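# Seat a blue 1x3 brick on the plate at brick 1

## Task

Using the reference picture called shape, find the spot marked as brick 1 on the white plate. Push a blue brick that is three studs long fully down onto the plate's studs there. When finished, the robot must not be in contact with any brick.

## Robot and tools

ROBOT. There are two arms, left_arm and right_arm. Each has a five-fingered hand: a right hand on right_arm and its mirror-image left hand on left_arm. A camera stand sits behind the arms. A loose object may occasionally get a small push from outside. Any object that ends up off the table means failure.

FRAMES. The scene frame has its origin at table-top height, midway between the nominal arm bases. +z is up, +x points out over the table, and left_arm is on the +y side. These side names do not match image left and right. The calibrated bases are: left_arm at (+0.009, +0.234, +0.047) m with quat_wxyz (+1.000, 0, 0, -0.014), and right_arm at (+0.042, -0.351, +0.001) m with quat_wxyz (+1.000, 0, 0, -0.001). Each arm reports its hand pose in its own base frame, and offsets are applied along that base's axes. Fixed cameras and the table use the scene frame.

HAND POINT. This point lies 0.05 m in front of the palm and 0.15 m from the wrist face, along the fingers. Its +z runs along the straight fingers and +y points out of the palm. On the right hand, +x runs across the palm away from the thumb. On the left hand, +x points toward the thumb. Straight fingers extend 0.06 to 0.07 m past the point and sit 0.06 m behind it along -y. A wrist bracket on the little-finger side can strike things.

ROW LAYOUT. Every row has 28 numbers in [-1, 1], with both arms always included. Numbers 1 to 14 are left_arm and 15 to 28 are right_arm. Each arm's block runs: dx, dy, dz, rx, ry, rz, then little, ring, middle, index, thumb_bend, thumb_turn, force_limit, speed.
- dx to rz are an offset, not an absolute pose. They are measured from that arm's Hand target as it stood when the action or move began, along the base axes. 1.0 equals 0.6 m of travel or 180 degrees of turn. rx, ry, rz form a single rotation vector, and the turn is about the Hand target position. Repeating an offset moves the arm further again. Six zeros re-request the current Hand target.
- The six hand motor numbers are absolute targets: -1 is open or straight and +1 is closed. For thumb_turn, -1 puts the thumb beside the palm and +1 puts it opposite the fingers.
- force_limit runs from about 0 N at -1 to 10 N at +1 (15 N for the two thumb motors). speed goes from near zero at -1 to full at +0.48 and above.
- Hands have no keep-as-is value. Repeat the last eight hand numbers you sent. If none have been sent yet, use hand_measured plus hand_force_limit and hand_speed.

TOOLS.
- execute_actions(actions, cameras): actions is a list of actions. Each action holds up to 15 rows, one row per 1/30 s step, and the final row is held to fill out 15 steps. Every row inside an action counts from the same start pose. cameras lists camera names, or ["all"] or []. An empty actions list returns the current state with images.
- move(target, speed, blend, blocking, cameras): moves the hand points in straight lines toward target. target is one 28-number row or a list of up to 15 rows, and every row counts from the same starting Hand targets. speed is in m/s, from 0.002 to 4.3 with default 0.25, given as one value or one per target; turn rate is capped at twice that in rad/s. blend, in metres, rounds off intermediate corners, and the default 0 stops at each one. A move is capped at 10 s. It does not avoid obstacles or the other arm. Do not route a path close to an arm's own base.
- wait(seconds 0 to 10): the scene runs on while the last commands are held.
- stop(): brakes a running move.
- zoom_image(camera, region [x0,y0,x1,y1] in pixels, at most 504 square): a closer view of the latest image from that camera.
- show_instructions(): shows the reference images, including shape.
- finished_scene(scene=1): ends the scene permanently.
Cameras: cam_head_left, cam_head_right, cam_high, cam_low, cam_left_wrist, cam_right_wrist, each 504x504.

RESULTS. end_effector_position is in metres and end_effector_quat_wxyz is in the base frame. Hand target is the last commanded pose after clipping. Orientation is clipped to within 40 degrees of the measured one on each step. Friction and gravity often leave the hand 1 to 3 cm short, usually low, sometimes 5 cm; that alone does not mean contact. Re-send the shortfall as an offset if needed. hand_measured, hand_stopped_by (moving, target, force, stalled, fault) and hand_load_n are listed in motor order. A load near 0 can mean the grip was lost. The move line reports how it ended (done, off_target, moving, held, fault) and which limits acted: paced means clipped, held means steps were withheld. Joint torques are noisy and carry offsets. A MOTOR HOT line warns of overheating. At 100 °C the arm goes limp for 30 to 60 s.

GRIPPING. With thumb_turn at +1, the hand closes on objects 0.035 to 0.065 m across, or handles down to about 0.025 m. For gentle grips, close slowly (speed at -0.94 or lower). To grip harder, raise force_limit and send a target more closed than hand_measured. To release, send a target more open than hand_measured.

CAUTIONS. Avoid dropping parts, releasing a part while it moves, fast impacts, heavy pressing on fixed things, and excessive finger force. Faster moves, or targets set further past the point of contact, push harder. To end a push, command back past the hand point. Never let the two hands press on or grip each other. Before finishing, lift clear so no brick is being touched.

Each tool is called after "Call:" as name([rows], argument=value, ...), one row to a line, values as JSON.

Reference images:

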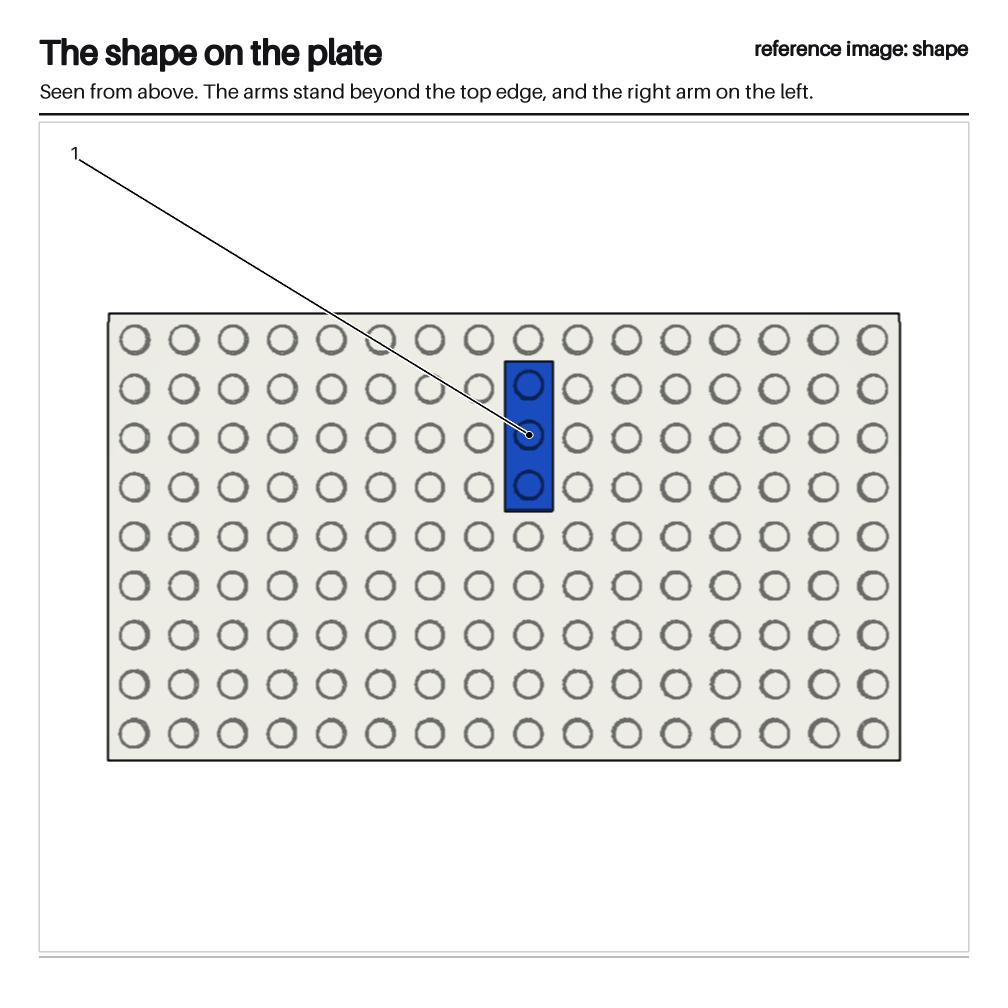

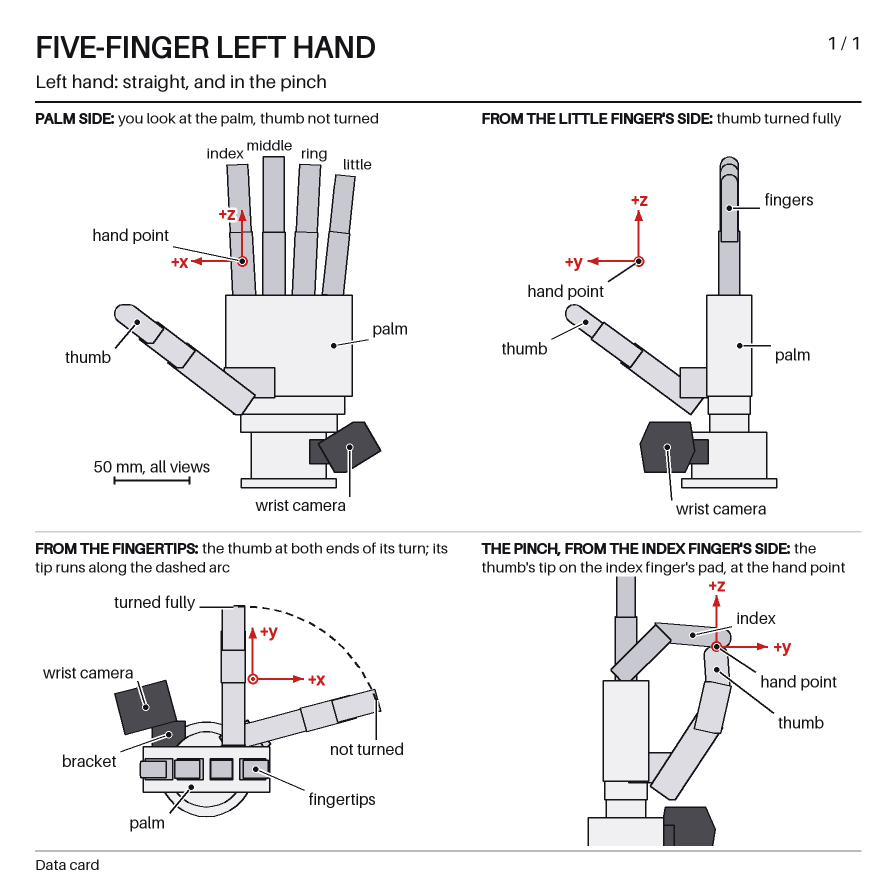

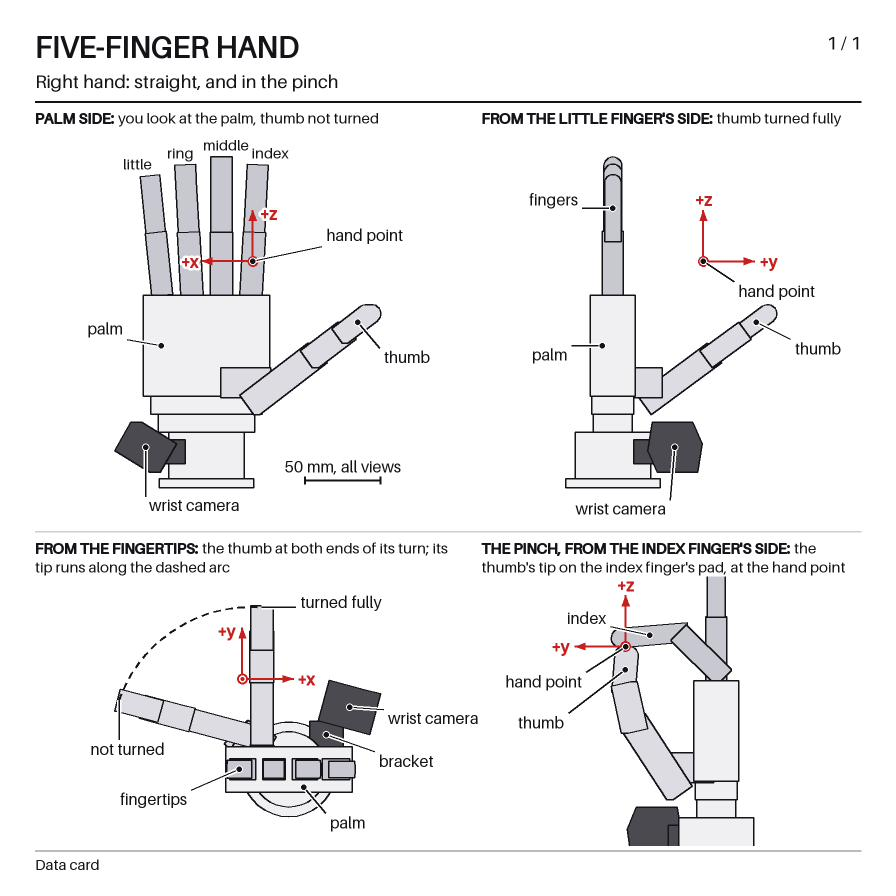

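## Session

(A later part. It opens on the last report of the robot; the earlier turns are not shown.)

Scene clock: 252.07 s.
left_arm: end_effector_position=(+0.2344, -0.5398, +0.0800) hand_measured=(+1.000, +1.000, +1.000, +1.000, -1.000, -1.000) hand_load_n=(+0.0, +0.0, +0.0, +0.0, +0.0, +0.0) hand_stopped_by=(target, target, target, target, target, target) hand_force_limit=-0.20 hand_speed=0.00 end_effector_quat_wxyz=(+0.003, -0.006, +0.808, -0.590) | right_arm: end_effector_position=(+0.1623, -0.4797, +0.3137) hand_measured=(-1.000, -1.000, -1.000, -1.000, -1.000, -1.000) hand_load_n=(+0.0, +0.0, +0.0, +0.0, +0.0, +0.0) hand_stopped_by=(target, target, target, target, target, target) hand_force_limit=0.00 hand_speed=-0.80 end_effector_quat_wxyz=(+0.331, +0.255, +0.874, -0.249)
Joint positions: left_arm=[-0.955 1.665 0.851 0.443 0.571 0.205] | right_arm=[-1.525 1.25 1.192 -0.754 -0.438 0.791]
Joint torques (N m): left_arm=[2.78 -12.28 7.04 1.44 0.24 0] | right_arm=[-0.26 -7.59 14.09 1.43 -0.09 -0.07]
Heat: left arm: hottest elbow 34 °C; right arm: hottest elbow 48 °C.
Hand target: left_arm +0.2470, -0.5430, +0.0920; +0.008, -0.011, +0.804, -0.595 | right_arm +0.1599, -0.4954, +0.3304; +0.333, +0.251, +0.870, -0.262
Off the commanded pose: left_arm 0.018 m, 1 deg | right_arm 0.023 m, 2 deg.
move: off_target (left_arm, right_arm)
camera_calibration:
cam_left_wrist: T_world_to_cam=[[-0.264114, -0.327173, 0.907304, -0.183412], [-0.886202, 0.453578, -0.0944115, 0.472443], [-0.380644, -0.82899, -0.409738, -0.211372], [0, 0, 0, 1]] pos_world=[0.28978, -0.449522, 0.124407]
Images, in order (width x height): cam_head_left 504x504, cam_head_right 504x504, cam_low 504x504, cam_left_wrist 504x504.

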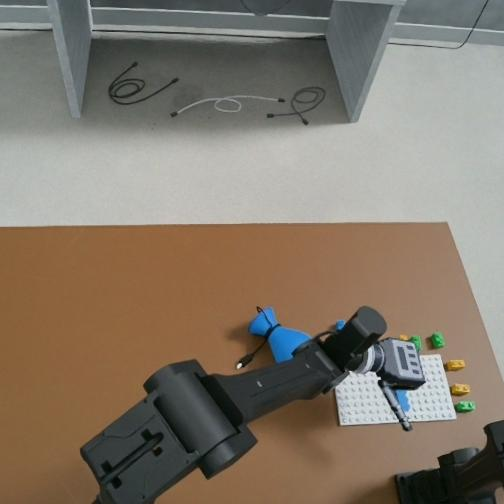

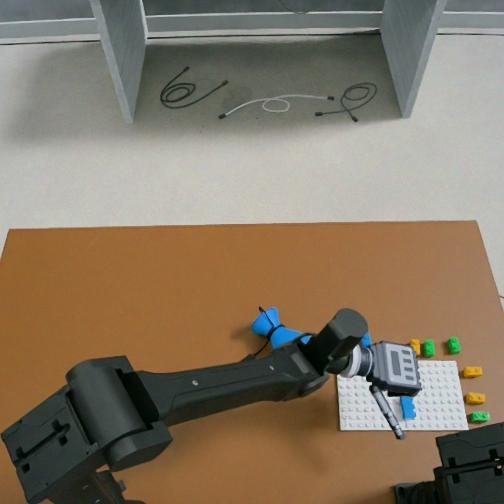

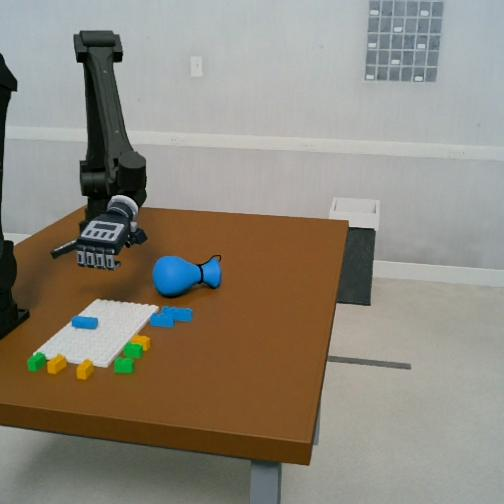

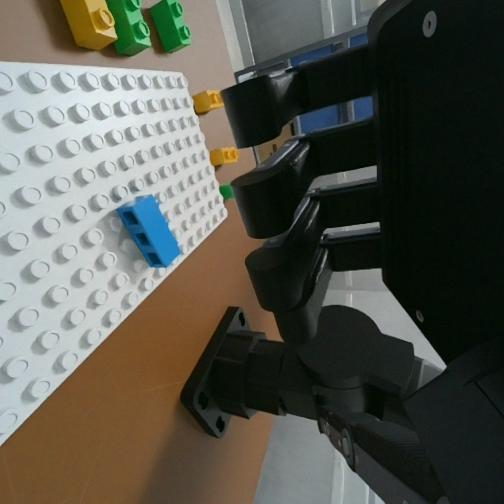

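Call:
move([
  [0.0,-0.0083,0.02,0.0361,0.001,0,-1,-1,-0.2,-0.2,-1,-1,-0.2,0.2,0,0,0,0,0,0,-1,-1,-1,-1,-1,-1,0.0,-0.8],
  [-0.015,-0.0433,-0.0617,0.0722,0.002,0,-1,-1,-0.2,-0.2,-0.4,1,-0.2,0.2,0,0,0,0,0,0,-1,-1,-1,-1,-1,-1,0.0,-0.8],
], speed=0.12, cameras=["cam_head_left", "cam_head_right", "cam_low", "cam_left_wrist"])

Call:
zoom_image(camera="cam_left_wrist", region=[80, 120, 300, 340])

Call:
zoom_image(camera="cam_head_left", region=[370, 360, 440, 427])

Call:
zoom_image(camera="cam_head_right", region=[370, 365, 440, 432])

Call:
zoom_image(camera="cam_low", region=[50, 260, 140, 350])

Scene clock: 268.73 s.
left_arm: end_effector_position=(+0.2359, -0.5549, +0.0506) hand_measured=(-1.000, -1.000, -0.200, -0.200, -0.400, +1.000) hand_load_n=(+0.0, +0.0, +0.0, +0.0, +0.0, +0.0) hand_stopped_by=(target, target, target, target, target, target) hand_force_limit=-0.20 hand_speed=0.20 end_effector_quat_wxyz=(+0.004, -0.023, +0.867, -0.498) | right_arm: end_effector_position=(+0.1623, -0.4797, +0.3137) hand_measured=(-1.000, -1.000, -1.000, -1.000, -1.000, -1.000) hand_load_n=(+0.0, +0.0, +0.0, +0.0, +0.0, +0.0) hand_stopped_by=(target, target, target, target, target, target) hand_force_limit=0.00 hand_speed=-0.80 end_effector_quat_wxyz=(+0.331, +0.255, +0.874, -0.249)
Joint positions: left_arm=[-1.006 1.72 0.994 0.131 0.453 0.269] | right_arm=[-1.525 1.25 1.192 -0.754 -0.438 0.791]
Joint torques (N m): left_arm=[0.67 -11.58 8.46 1.46 0.01 0.18] | right_arm=[-0.32 -7.59 14.15 1.44 -0.09 -0.07]
Heat: left arm: hottest elbow 36 °C; right arm: hottest elbow 48 °C.
Hand target: left_arm +0.2381, -0.5688, +0.0550; +0.007, -0.012, +0.866, -0.500 | right_arm +0.1599, -0.4954, +0.3304; +0.333, +0.251, +0.870, -0.262
Off the commanded pose: left_arm 0.015 m, 1 deg | right_arm 0.023 m, 2 deg.
move: off_target (left_arm, right_arm); target 2's new numbers were sent with left_arm's hand 0.015 m and 1 deg from that target
camera_calibration:
cam_left_wrist: T_world_to_cam=[[-0.23476, -0.523159, 0.819263, -0.272453], [-0.899563, 0.436293, 0.0208344, 0.465568], [-0.368339, -0.732088, -0.573039, -0.176312], [0, 0, 0, 1]] pos_world=[0.289904, -0.474736, 0.112477]
Images, in order (width x height): cam_head_left 504x504, cam_head_right 504x504, cam_low 504x504, cam_left_wrist 504x504.

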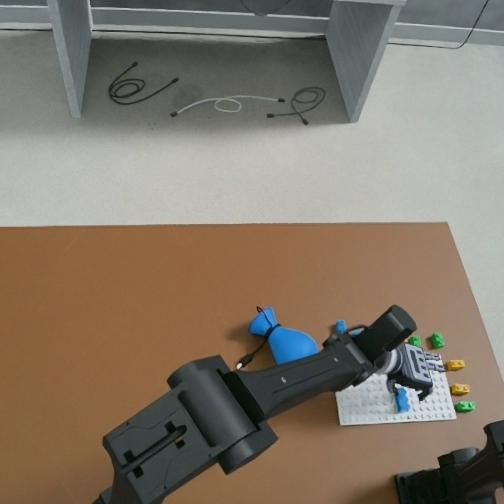

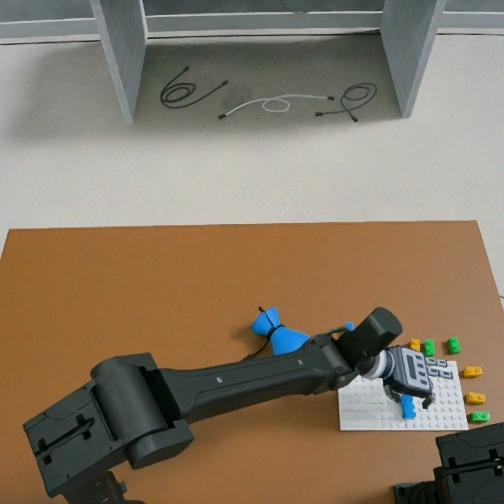

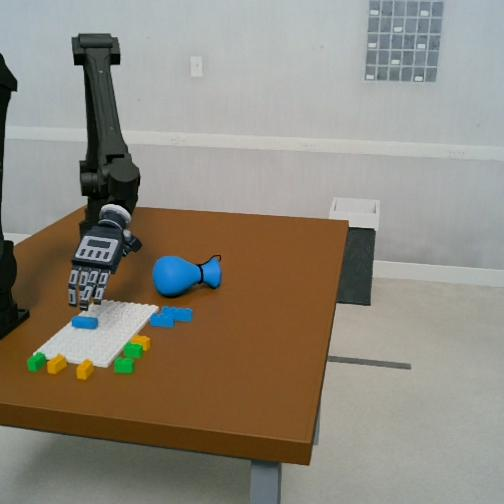

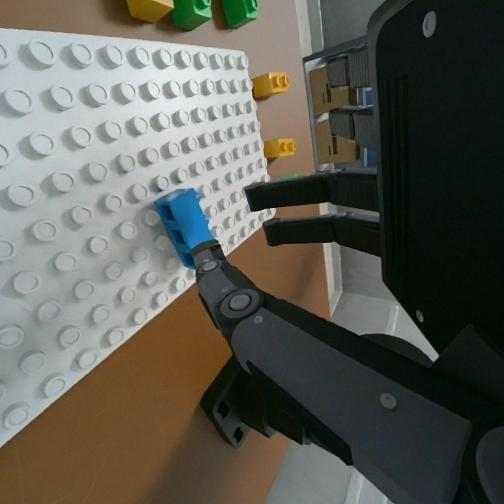

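Scaled by 2.291 from the camera's 504x504 image, which has a finer 720x720 frame.

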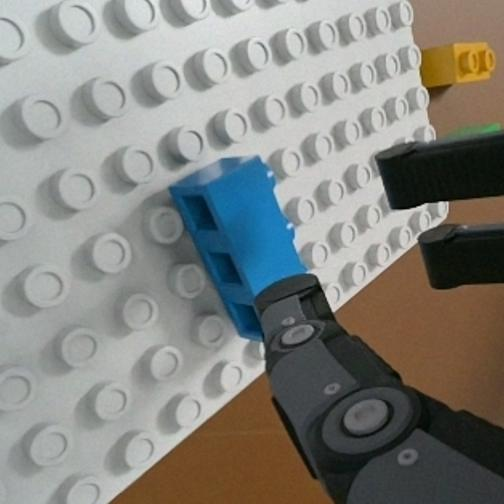

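Scaled by 7.200 from the camera's 504x504 image, which has a finer 720x720 frame.

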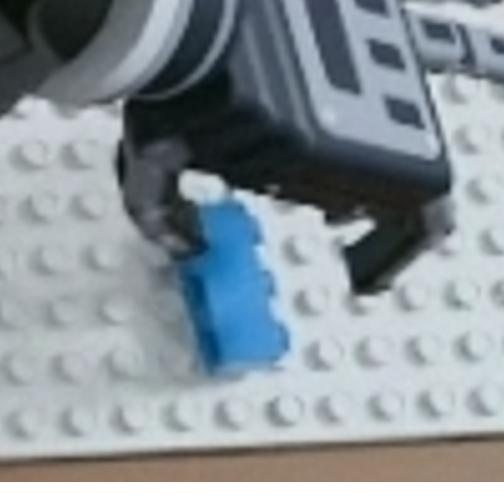

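Scaled by 7.200 from the camera's 504x504 image, which has a finer 720x720 frame.

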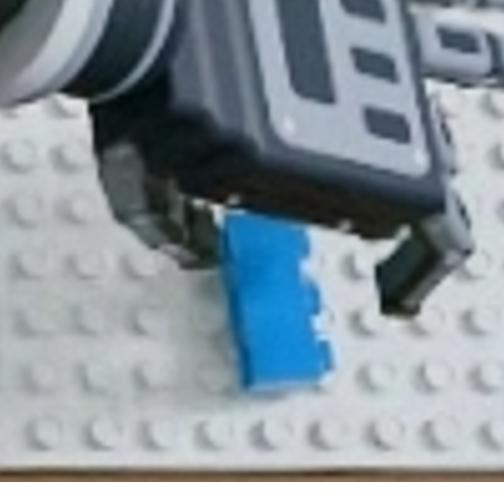

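Scaled by 5.600 from the camera's 504x504 image, which has a finer 720x720 frame.

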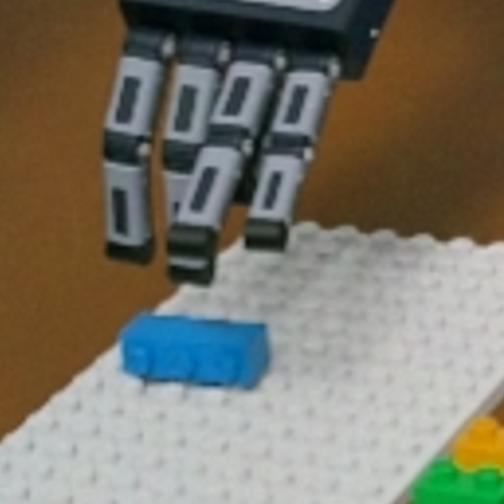

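Call:
move([
  [0.0432,-0.0287,0.0083,0,0,0,-1,-1,-0.2,-0.2,-0.4,1,-0.2,0.2,0,0,0,0,0,0,-1,-1,-1,-1,-1,-1,0.0,-0.8],
  [-0.0122,0.0133,-0.0367,0,0,0,-1,-1,-0.2,-0.2,-0.4,1,-0.2,0.2,0,0,0,0,0,0,-1,-1,-1,-1,-1,-1,0.0,-0.8],
], speed=0.1, cameras=["cam_head_left", "cam_head_right", "cam_low", "cam_left_wrist"])

Call:
zoom_image(camera="cam_left_wrist", region=[80, 120, 300, 340])

Call:
zoom_image(camera="cam_head_left", region=[370, 360, 440, 427])

Call:
zoom_image(camera="cam_head_right", region=[370, 365, 440, 432])

Scene clock: 273.37 s.
left_arm: end_effector_position=(+0.2369, -0.5541, +0.0271) hand_measured=(-1.000, -1.000, -0.200, -0.200, -0.400, +1.000) hand_load_n=(+0.0, +0.0, +0.0, +0.0, +0.0, +0.0) hand_stopped_by=(target, target, target, target, target, target) hand_force_limit=-0.20 hand_speed=0.20 end_effector_quat_wxyz=(+0.004, -0.020, +0.871, -0.491) | right_arm: end_effector_position=(+0.1623, -0.4797, +0.3137) hand_measured=(-1.000, -1.000, -1.000, -1.000, -1.000, -1.000) hand_load_n=(+0.5, -0.5, +0.0, +0.0, +0.0, +0.0) hand_stopped_by=(target, target, target, target, target, target) hand_force_limit=0.00 hand_speed=-0.80 end_effector_quat_wxyz=(+0.331, +0.255, +0.874, -0.249)
Joint positions: left_arm=[-1.006 1.764 0.988 0.164 0.45 0.282] | right_arm=[-1.525 1.25 1.192 -0.754 -0.438 0.791]
Joint torques (N m): left_arm=[0.26 -13.68 5.44 2.82 -0.02 0.06] | right_arm=[-0.26 -7.53 14.15 1.35 -0.09 -0.07]
Heat: left arm: hottest elbow 36 °C; right arm: hottest elbow 48 °C.
Hand target: left_arm +0.2309, -0.5610, +0.0331; +0.007, -0.012, +0.866, -0.500 | right_arm +0.1599, -0.4954, +0.3304; +0.333, +0.251, +0.870, -0.262
Off the commanded pose: left_arm 0.011 m, 2 deg | right_arm 0.023 m, 2 deg.
move: off_target (left_arm, right_arm)
camera_calibration:
cam_left_wrist: T_world_to_cam=[[-0.238739, -0.535191, 0.810293, -0.258134], [-0.897899, 0.43945, 0.0257023, 0.46777], [-0.369839, -0.721425, -0.585462, -0.182195], [0, 0, 0, 1]] pos_world=[0.291001, -0.475152, 0.0904736]
Images, in order (width x height): cam_head_left 504x504, cam_head_right 504x504, cam_low 504x504, cam_left_wrist 504x504.

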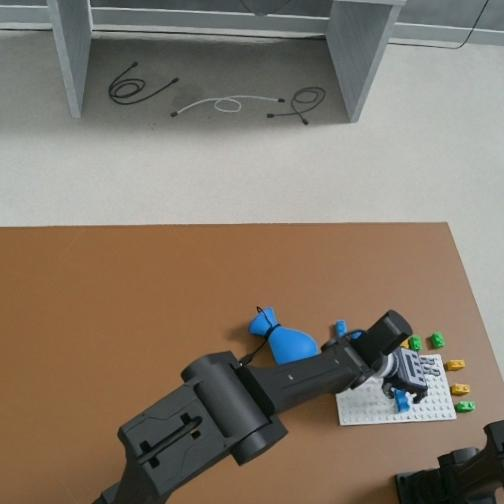

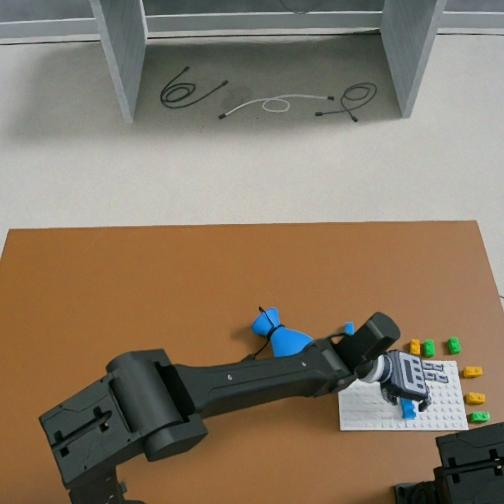

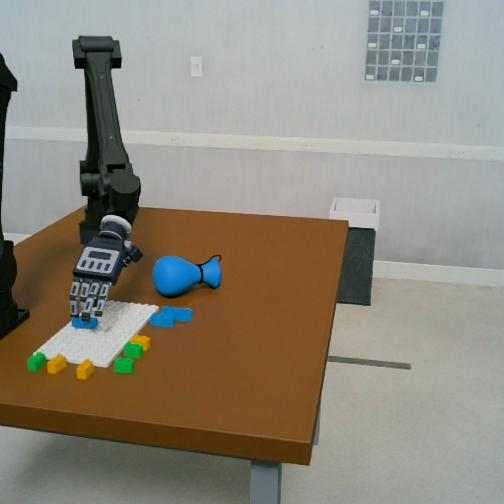

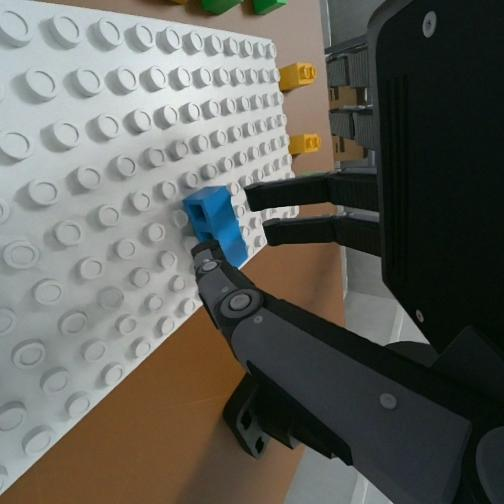

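Scaled by 2.291 from the camera's 504x504 image, which has a finer 720x720 frame.

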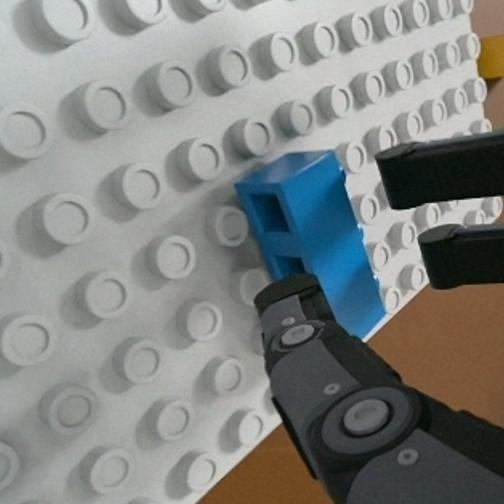

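Scaled by 7.200 from the camera's 504x504 image, which has a finer 720x720 frame.

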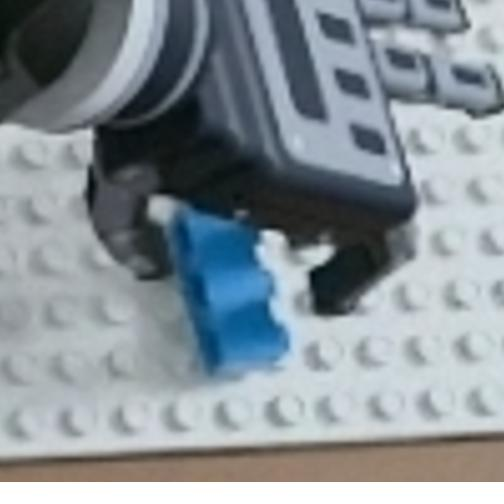

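Scaled by 7.200 from the camera's 504x504 image, which has a finer 720x720 frame.

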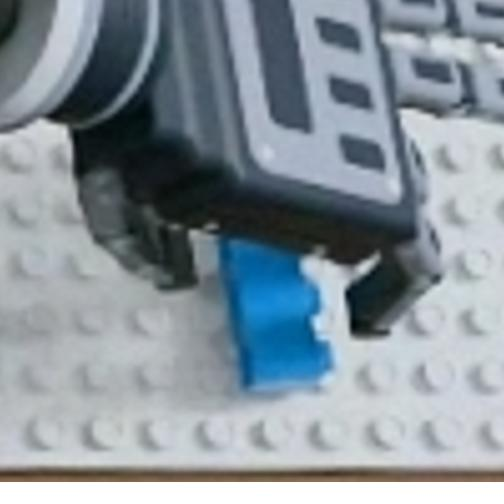

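Call:
move(target=[0.005,-0.0333,0.005,0,0,0,-1,-1,-0.2,-0.2,-0.4,1,-0.2,0.2,0,0,0,0,0,0,-1,-1,-1,-1,-1,-1,0.0,-0.8], speed=0.1, cameras=["cam_head_left", "cam_head_right", "cam_left_wrist"])

Call:
zoom_image(camera="cam_head_left", region=[370, 360, 440, 427])

Call:
zoom_image(camera="cam_head_right", region=[370, 365, 440, 432])

Scene clock: 275.37 s.
left_arm: end_effector_position=(+0.2345, -0.5639, +0.0334) hand_measured=(-1.000, -1.000, -0.200, -0.200, -0.400, +1.000) hand_load_n=(+0.0, +0.0, +0.0, +0.0, +0.0, +0.0) hand_stopped_by=(target, target, target, target, target, target) hand_force_limit=-0.20 hand_speed=0.20 end_effector_quat_wxyz=(+0.009, -0.014, +0.868, -0.496) | right_arm: end_effector_position=(+0.1623, -0.4797, +0.3137) hand_measured=(-1.000, -1.000, -1.000, -1.000, -1.000, -1.000) hand_load_n=(+0.0, +0.0, +0.0, +0.0, +0.0, +0.0) hand_stopped_by=(target, target, target, target, target, target) hand_force_limit=0.00 hand_speed=-0.80 end_effector_quat_wxyz=(+0.331, +0.255, +0.874, -0.249)
Joint positions: left_arm=[-1.022 1.765 1.004 0.164 0.437 0.282] | right_arm=[-1.525 1.25 1.192 -0.754 -0.438 0.791]
Joint torques (N m): left_arm=[0.44 -10.81 8.18 1.95 -0.03 0] | right_arm=[-0.21 -7.41 14.2 1.36 -0.09 -0.07]
Heat: left arm: hottest elbow 36 °C; right arm: hottest elbow 48 °C.
Hand target: left_arm +0.2337, -0.5809, +0.0359; +0.007, -0.012, +0.866, -0.500 | right_arm +0.1599, -0.4954, +0.3304; +0.333, +0.251, +0.870, -0.262
Off the commanded pose: left_arm 0.017 m, 1 deg | right_arm 0.023 m, 2 deg.
move: off_target (left_arm, right_arm)
camera_calibration:
cam_left_wrist: T_world_to_cam=[[-0.253324, -0.526128, 0.811798, -0.260516], [-0.89592, 0.444139, 0.00827295, 0.472505], [-0.364904, -0.72521, -0.583879, -0.189766], [0, 0, 0, 1]] pos_world=[0.288085, -0.484543, 0.0967773]
Images, in order (width x height): cam_head_left 504x504, cam_head_right 504x504, cam_left_wrist 504x504.

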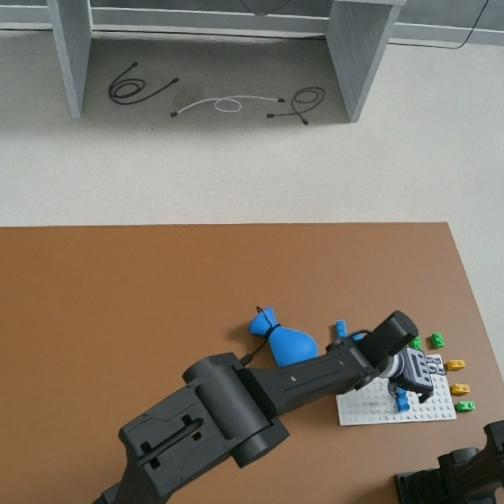

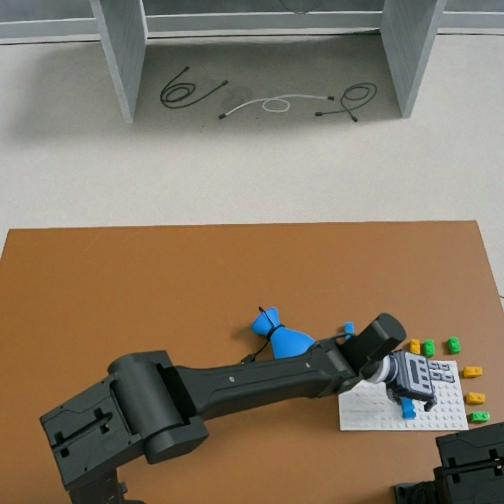

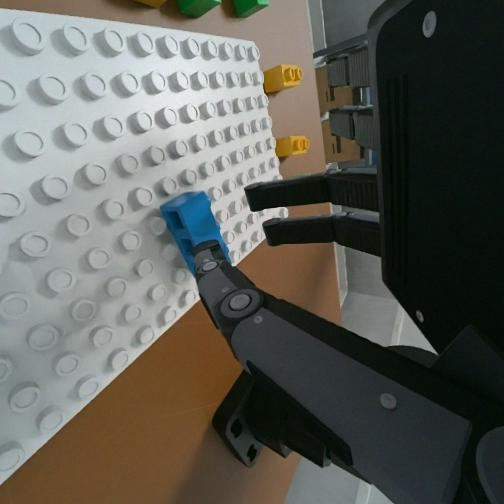

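Scaled by 7.200 from the camera's 504x504 image, which has a finer 720x720 frame.

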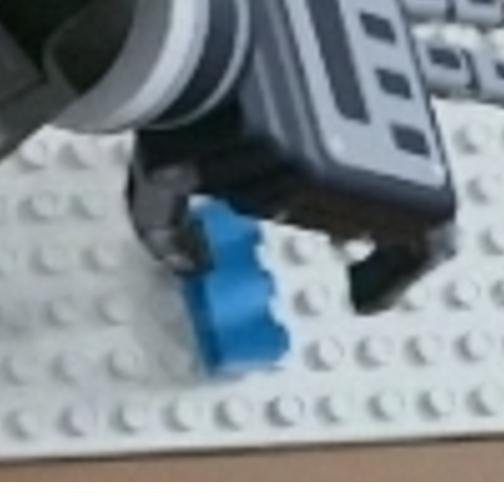

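Scaled by 7.200 from the camera's 504x504 image, which has a finer 720x720 frame.

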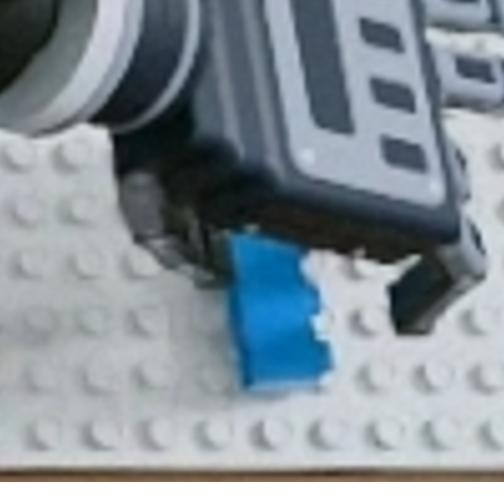

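Call:
move([
  [0.003,0.018,0.1,0,0,0,-1,-1,-0.2,-0.2,-0.4,1,-0.2,0.2,0,0,0,0,0,0,-1,-1,-1,-1,-1,-1,0.0,-0.8],
  [0.001,0.0215,-0.0265,0,0,0,-1,-1,-0.2,-0.2,-0.4,1,-0.2,0.2,0,0,0,0,0,0,-1,-1,-1,-1,-1,-1,0.0,-0.8],
], speed=0.1, cameras=["cam_head_left", "cam_head_right", "cam_left_wrist"])

Call:
zoom_image(camera="cam_head_left", region=[370, 360, 440, 427])

Call:
zoom_image(camera="cam_head_right", region=[370, 365, 440, 432])

Scene clock: 279.53 s.
left_arm: end_effector_position=(+0.2346, -0.5658, +0.0278) hand_measured=(-1.000, -1.000, -0.200, -0.200, -0.400, +1.000) hand_load_n=(+0.0, +0.0, +0.5, +0.0, +0.0, +0.0) hand_stopped_by=(target, target, target, target, target, target) hand_force_limit=-0.20 hand_speed=0.20 end_effector_quat_wxyz=(+0.009, -0.012, +0.866, -0.499) | right_arm: end_effector_position=(+0.1623, -0.4797, +0.3137) hand_measured=(-1.000, -1.000, -1.000, -1.000, -1.000, -1.000) hand_load_n=(+0.0, +0.0, +0.0, +0.0, +0.0, +0.0) hand_stopped_by=(target, target, target, target, target, target) hand_force_limit=0.00 hand_speed=-0.80 end_effector_quat_wxyz=(+0.331, +0.255, +0.874, -0.249)
Joint positions: left_arm=[-1.022 1.78 1.002 0.19 0.442 0.282] | right_arm=[-1.525 1.25 1.192 -0.754 -0.438 0.791]
Joint torques (N m): left_arm=[1.79 -11.81 5.56 2.88 0.24 0] | right_arm=[-0.5 -7.47 14.17 1.4 -0.1 -0.06]
Heat: left arm: hottest elbow 36 °C; right arm: hottest elbow 48 °C.
Hand target: left_arm +0.2343, -0.5681, +0.0202; +0.007, -0.012, +0.866, -0.500 | right_arm +0.1599, -0.4954, +0.3304; +0.333, +0.251, +0.870, -0.262
Off the commanded pose: left_arm 0.008 m, 0 deg | right_arm 0.023 m, 2 deg.
move: off_target (right_arm)
camera_calibration:
cam_left_wrist: T_world_to_cam=[[-0.256813, -0.518424, 0.815649, -0.251871], [-0.893977, 0.448099, 0.00333528, 0.475477], [-0.367221, -0.728315, -0.578537, -0.195793], [0, 0, 0, 1]] pos_world=[0.288483, -0.486236, 0.0905794]
Images, in order (width x height): cam_head_left 504x504, cam_head_right 504x504, cam_left_wrist 504x504.

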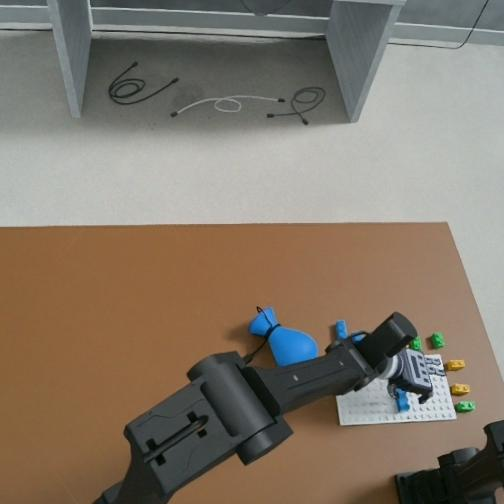

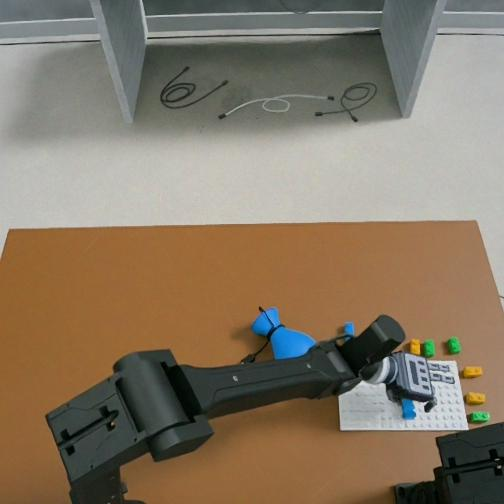

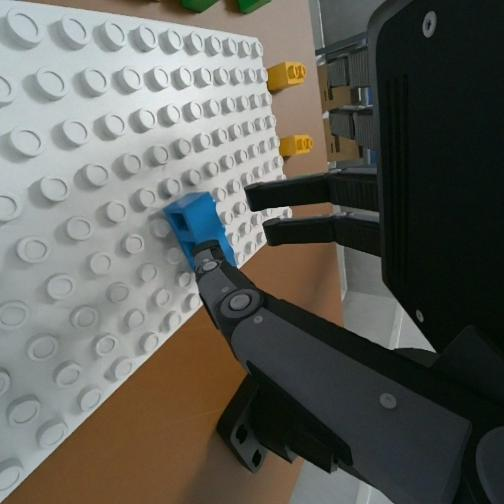

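Scaled by 7.200 from the camera's 504x504 image, which has a finer 720x720 frame.

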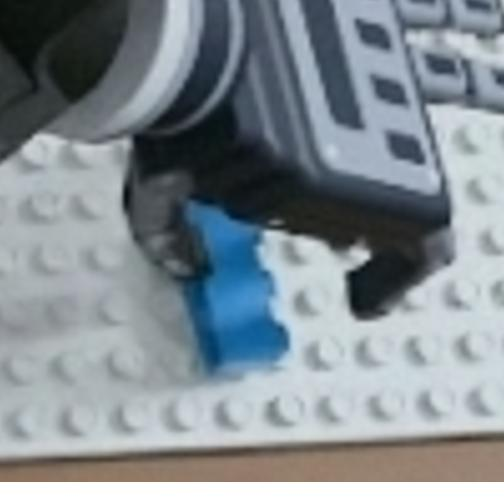

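Scaled by 7.200 from the camera's 504x504 image, which has a finer 720x720 frame.

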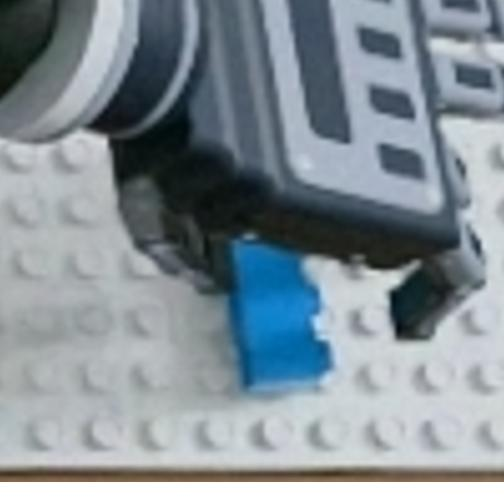

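Call:
move(target=[0.003,0.0028,-0.0403,0,0,0,-1,-1,-0.2,-0.2,-0.4,1,-0.2,0.2,0,0,0,0,0,0,-1,-1,-1,-1,-1,-1,0.0,-0.8], speed=0.06, cameras=["cam_head_left", "cam_head_right", "cam_low", "cam_left_wrist"])

Call:
zoom_image(camera="cam_head_right", region=[370, 365, 440, 432])

Call:
zoom_image(camera="cam_low", region=[50, 270, 130, 350])

Call:
zoom_image(camera="cam_left_wrist", region=[100, 120, 300, 320])

Scene clock: 281.47 s.
left_arm: end_effector_position=(+0.2342, -0.5668, +0.0071) hand_measured=(-1.000, -1.000, -0.200, -0.200, -0.400, +1.000) hand_load_n=(+0.0, +0.0, +0.0, +0.0, +0.0, +0.0) hand_stopped_by=(target, target, target, target, target, target) hand_force_limit=-0.20 hand_speed=0.20 end_effector_quat_wxyz=(+0.008, -0.010, +0.865, -0.501) | right_arm: end_effector_position=(+0.1623, -0.4797, +0.3137) hand_measured=(-1.000, -1.000, -1.000, -1.000, -1.000, -1.000) hand_load_n=(+0.0, +0.0, +0.0, +0.0, +0.0, +0.0) hand_stopped_by=(target, target, target, target, target, target) hand_force_limit=0.00 hand_speed=-0.80 end_effector_quat_wxyz=(+0.331, +0.255, +0.874, -0.249)
Joint positions: left_arm=[-1.022 1.825 0.99 0.251 0.447 0.282] | right_arm=[-1.525 1.25 1.192 -0.754 -0.438 0.791]
Joint torques (N m): left_arm=[2.02 -12.04 5.18 2.91 0.25 0.08] | right_arm=[-0.32 -7.59 14.2 1.39 -0.09 -0.08]
Heat: left arm: hottest elbow 36 °C; right arm: hottest elbow 48 °C.
Hand target: left_arm +0.2361, -0.5664, -0.0042; +0.007, -0.012, +0.866, -0.500 | right_arm +0.1599, -0.4954, +0.3304; +0.333, +0.251, +0.870, -0.262
Off the commanded pose: left_arm 0.011 m, 0 deg | right_arm 0.023 m, 2 deg.
move: off_target (left_arm, right_arm)
camera_calibration:
cam_left_wrist: T_world_to_cam=[[-0.258938, -0.513007, 0.818397, -0.232066], [-0.892123, 0.451792, 0.0009388, 0.477378], [-0.370227, -0.729868, -0.574652, -0.20881], [0, 0, 0, 1]] pos_world=[0.288482, -0.487131, 0.0694806]
Images, in order (width x height): cam_head_left 504x504, cam_head_right 504x504, cam_low 504x504, cam_left_wrist 504x504.

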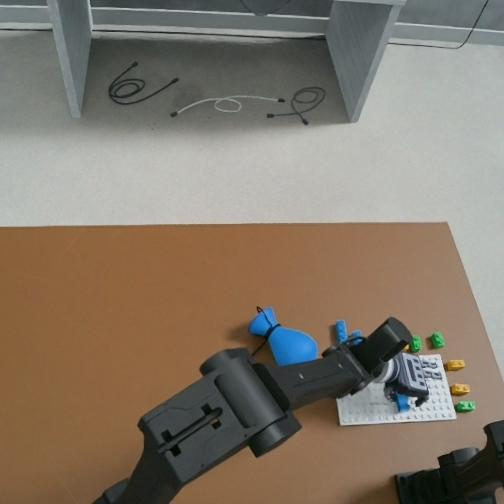

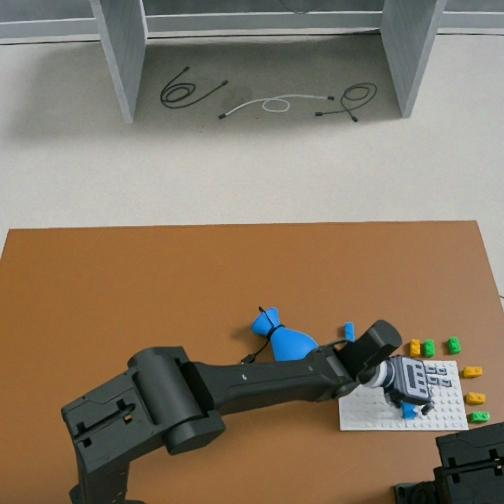

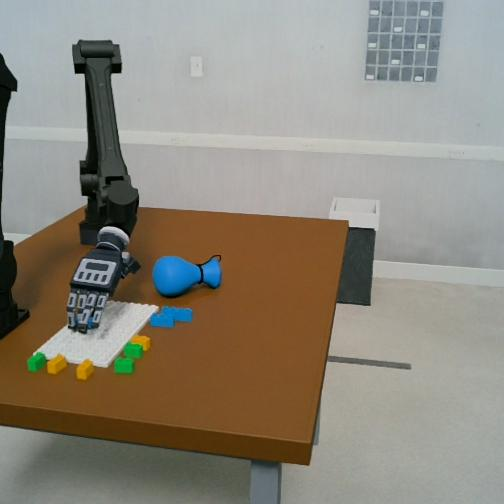

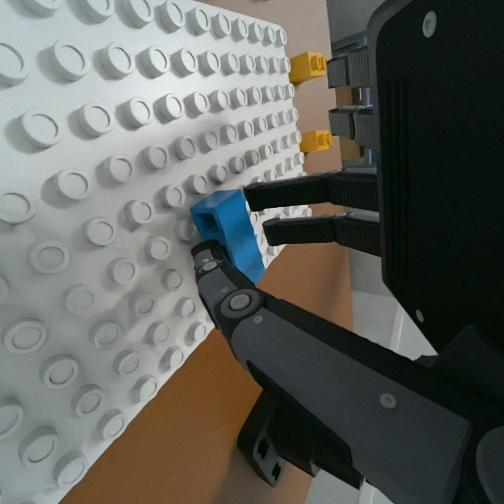

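Scaled by 7.200 from the camera's 504x504 image, which has a finer 720x720 frame.

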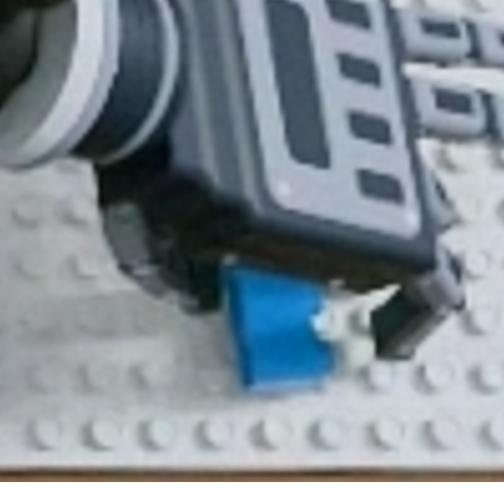

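Scaled by 6.300 from the camera's 504x504 image, which has a finer 720x720 frame.

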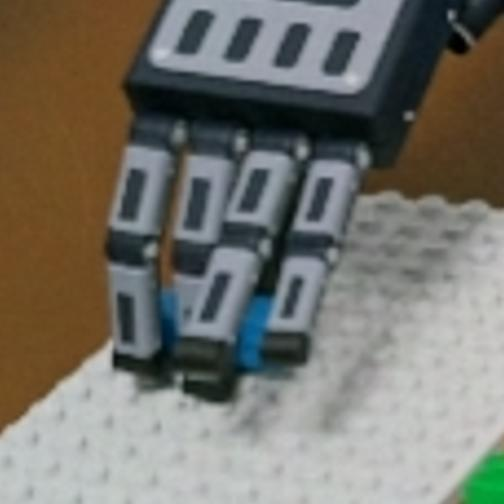

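Scaled by 2.520 from the camera's 504x504 image, which has a finer 720x720 frame.

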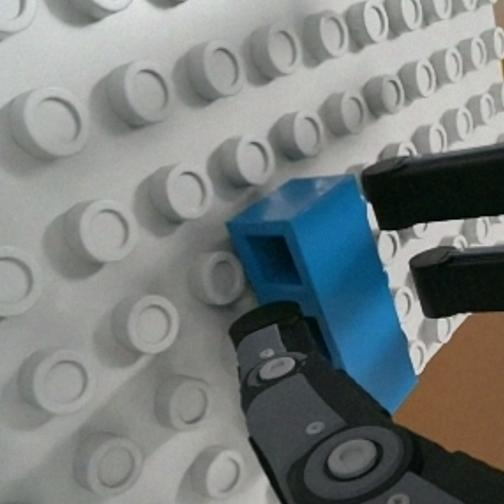

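Call:
move(target=[-0.0015,-0.0003,0.009,0,0,0,-1,-1,0.2,0.2,-0.4,1,-0.3,-0.92,0,0,0,0,0,0,-1,-1,-1,-1,-1,-1,0.0,-0.8], speed=0.05, cameras=["cam_head_right", "cam_low", "cam_left_wrist"])

Call:
zoom_image(camera="cam_left_wrist", region=[100, 120, 300, 320])

Scene clock: 283.53 s.
left_arm: end_effector_position=(+0.2342, -0.5668, +0.0071) hand_measured=(-1.000, -1.000, +0.030, +0.046, -0.402, +1.000) hand_load_n=(+0.0, +0.0, +3.5, +4.5, +5.0, -2.5) hand_stopped_by=(target, target, force, force, target, target) hand_force_limit=-0.30 hand_speed=-0.92 end_effector_quat_wxyz=(+0.008, -0.010, +0.865, -0.501) | right_arm: end_effector_position=(+0.1623, -0.4797, +0.3137) hand_measured=(-1.000, -1.000, -1.000, -1.000, -1.000, -1.000) hand_load_n=(+0.0, +0.0, +0.0, +0.0, +0.0, +0.0) hand_stopped_by=(target, target, target, target, target, target) hand_force_limit=0.00 hand_speed=-0.80 end_effector_quat_wxyz=(+0.331, +0.255, +0.874, -0.249)
Joint positions: left_arm=[-1.022 1.825 0.99 0.251 0.447 0.282] | right_arm=[-1.525 1.25 1.192 -0.754 -0.438 0.791]
Joint torques (N m): left_arm=[2.08 -12.51 5.27 2.36 0.15 0.08] | right_arm=[-0.26 -7.59 14.16 1.37 -0.09 -0.07]
Heat: left arm: hottest elbow 36 °C; right arm: hottest elbow 48 °C.
Hand target: left_arm +0.2352, -0.5666, +0.0012; +0.007, -0.012, +0.866, -0.500 | right_arm +0.1599, -0.4954, +0.3304; +0.333, +0.251, +0.870, -0.262
Off the commanded pose: left_arm 0.006 m, 0 deg | right_arm 0.023 m, 2 deg.
move: off_target (right_arm)
camera_calibration:
cam_left_wrist: T_world_to_cam=[[-0.258938, -0.513007, 0.818397, -0.232066], [-0.892123, 0.451792, 0.0009388, 0.477378], [-0.370227, -0.729868, -0.574652, -0.20881], [0, 0, 0, 1]] pos_world=[0.288482, -0.487131, 0.0694806]
Images, in order (width x height): cam_head_right 504x504, cam_low 504x504, cam_left_wrist 504x504.

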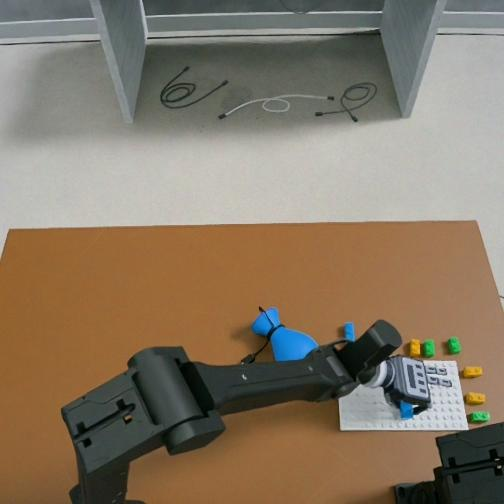

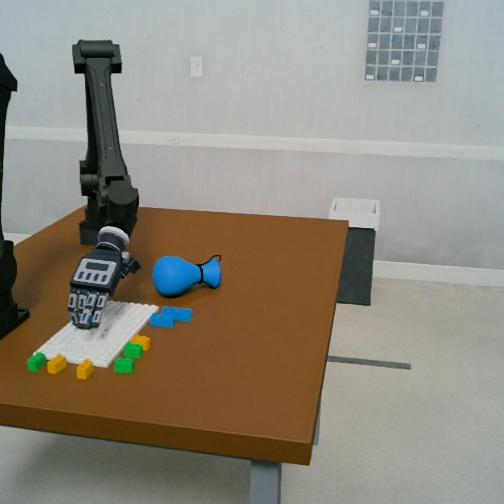

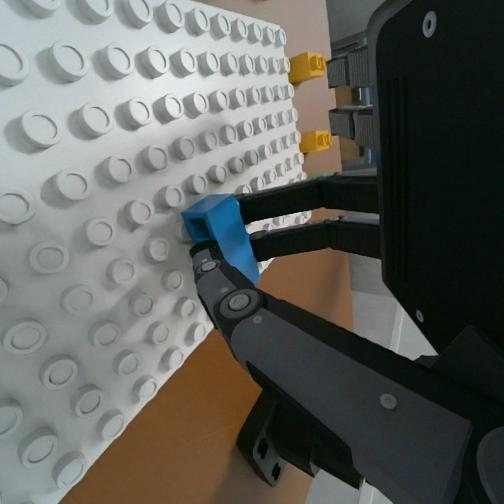

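Scaled by 2.520 from the camera's 504x504 image, which has a finer 720x720 frame.

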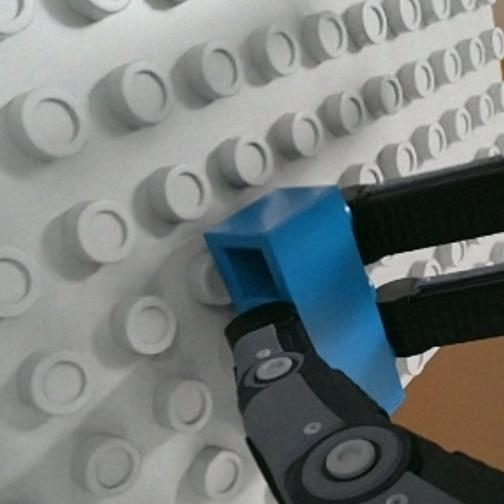

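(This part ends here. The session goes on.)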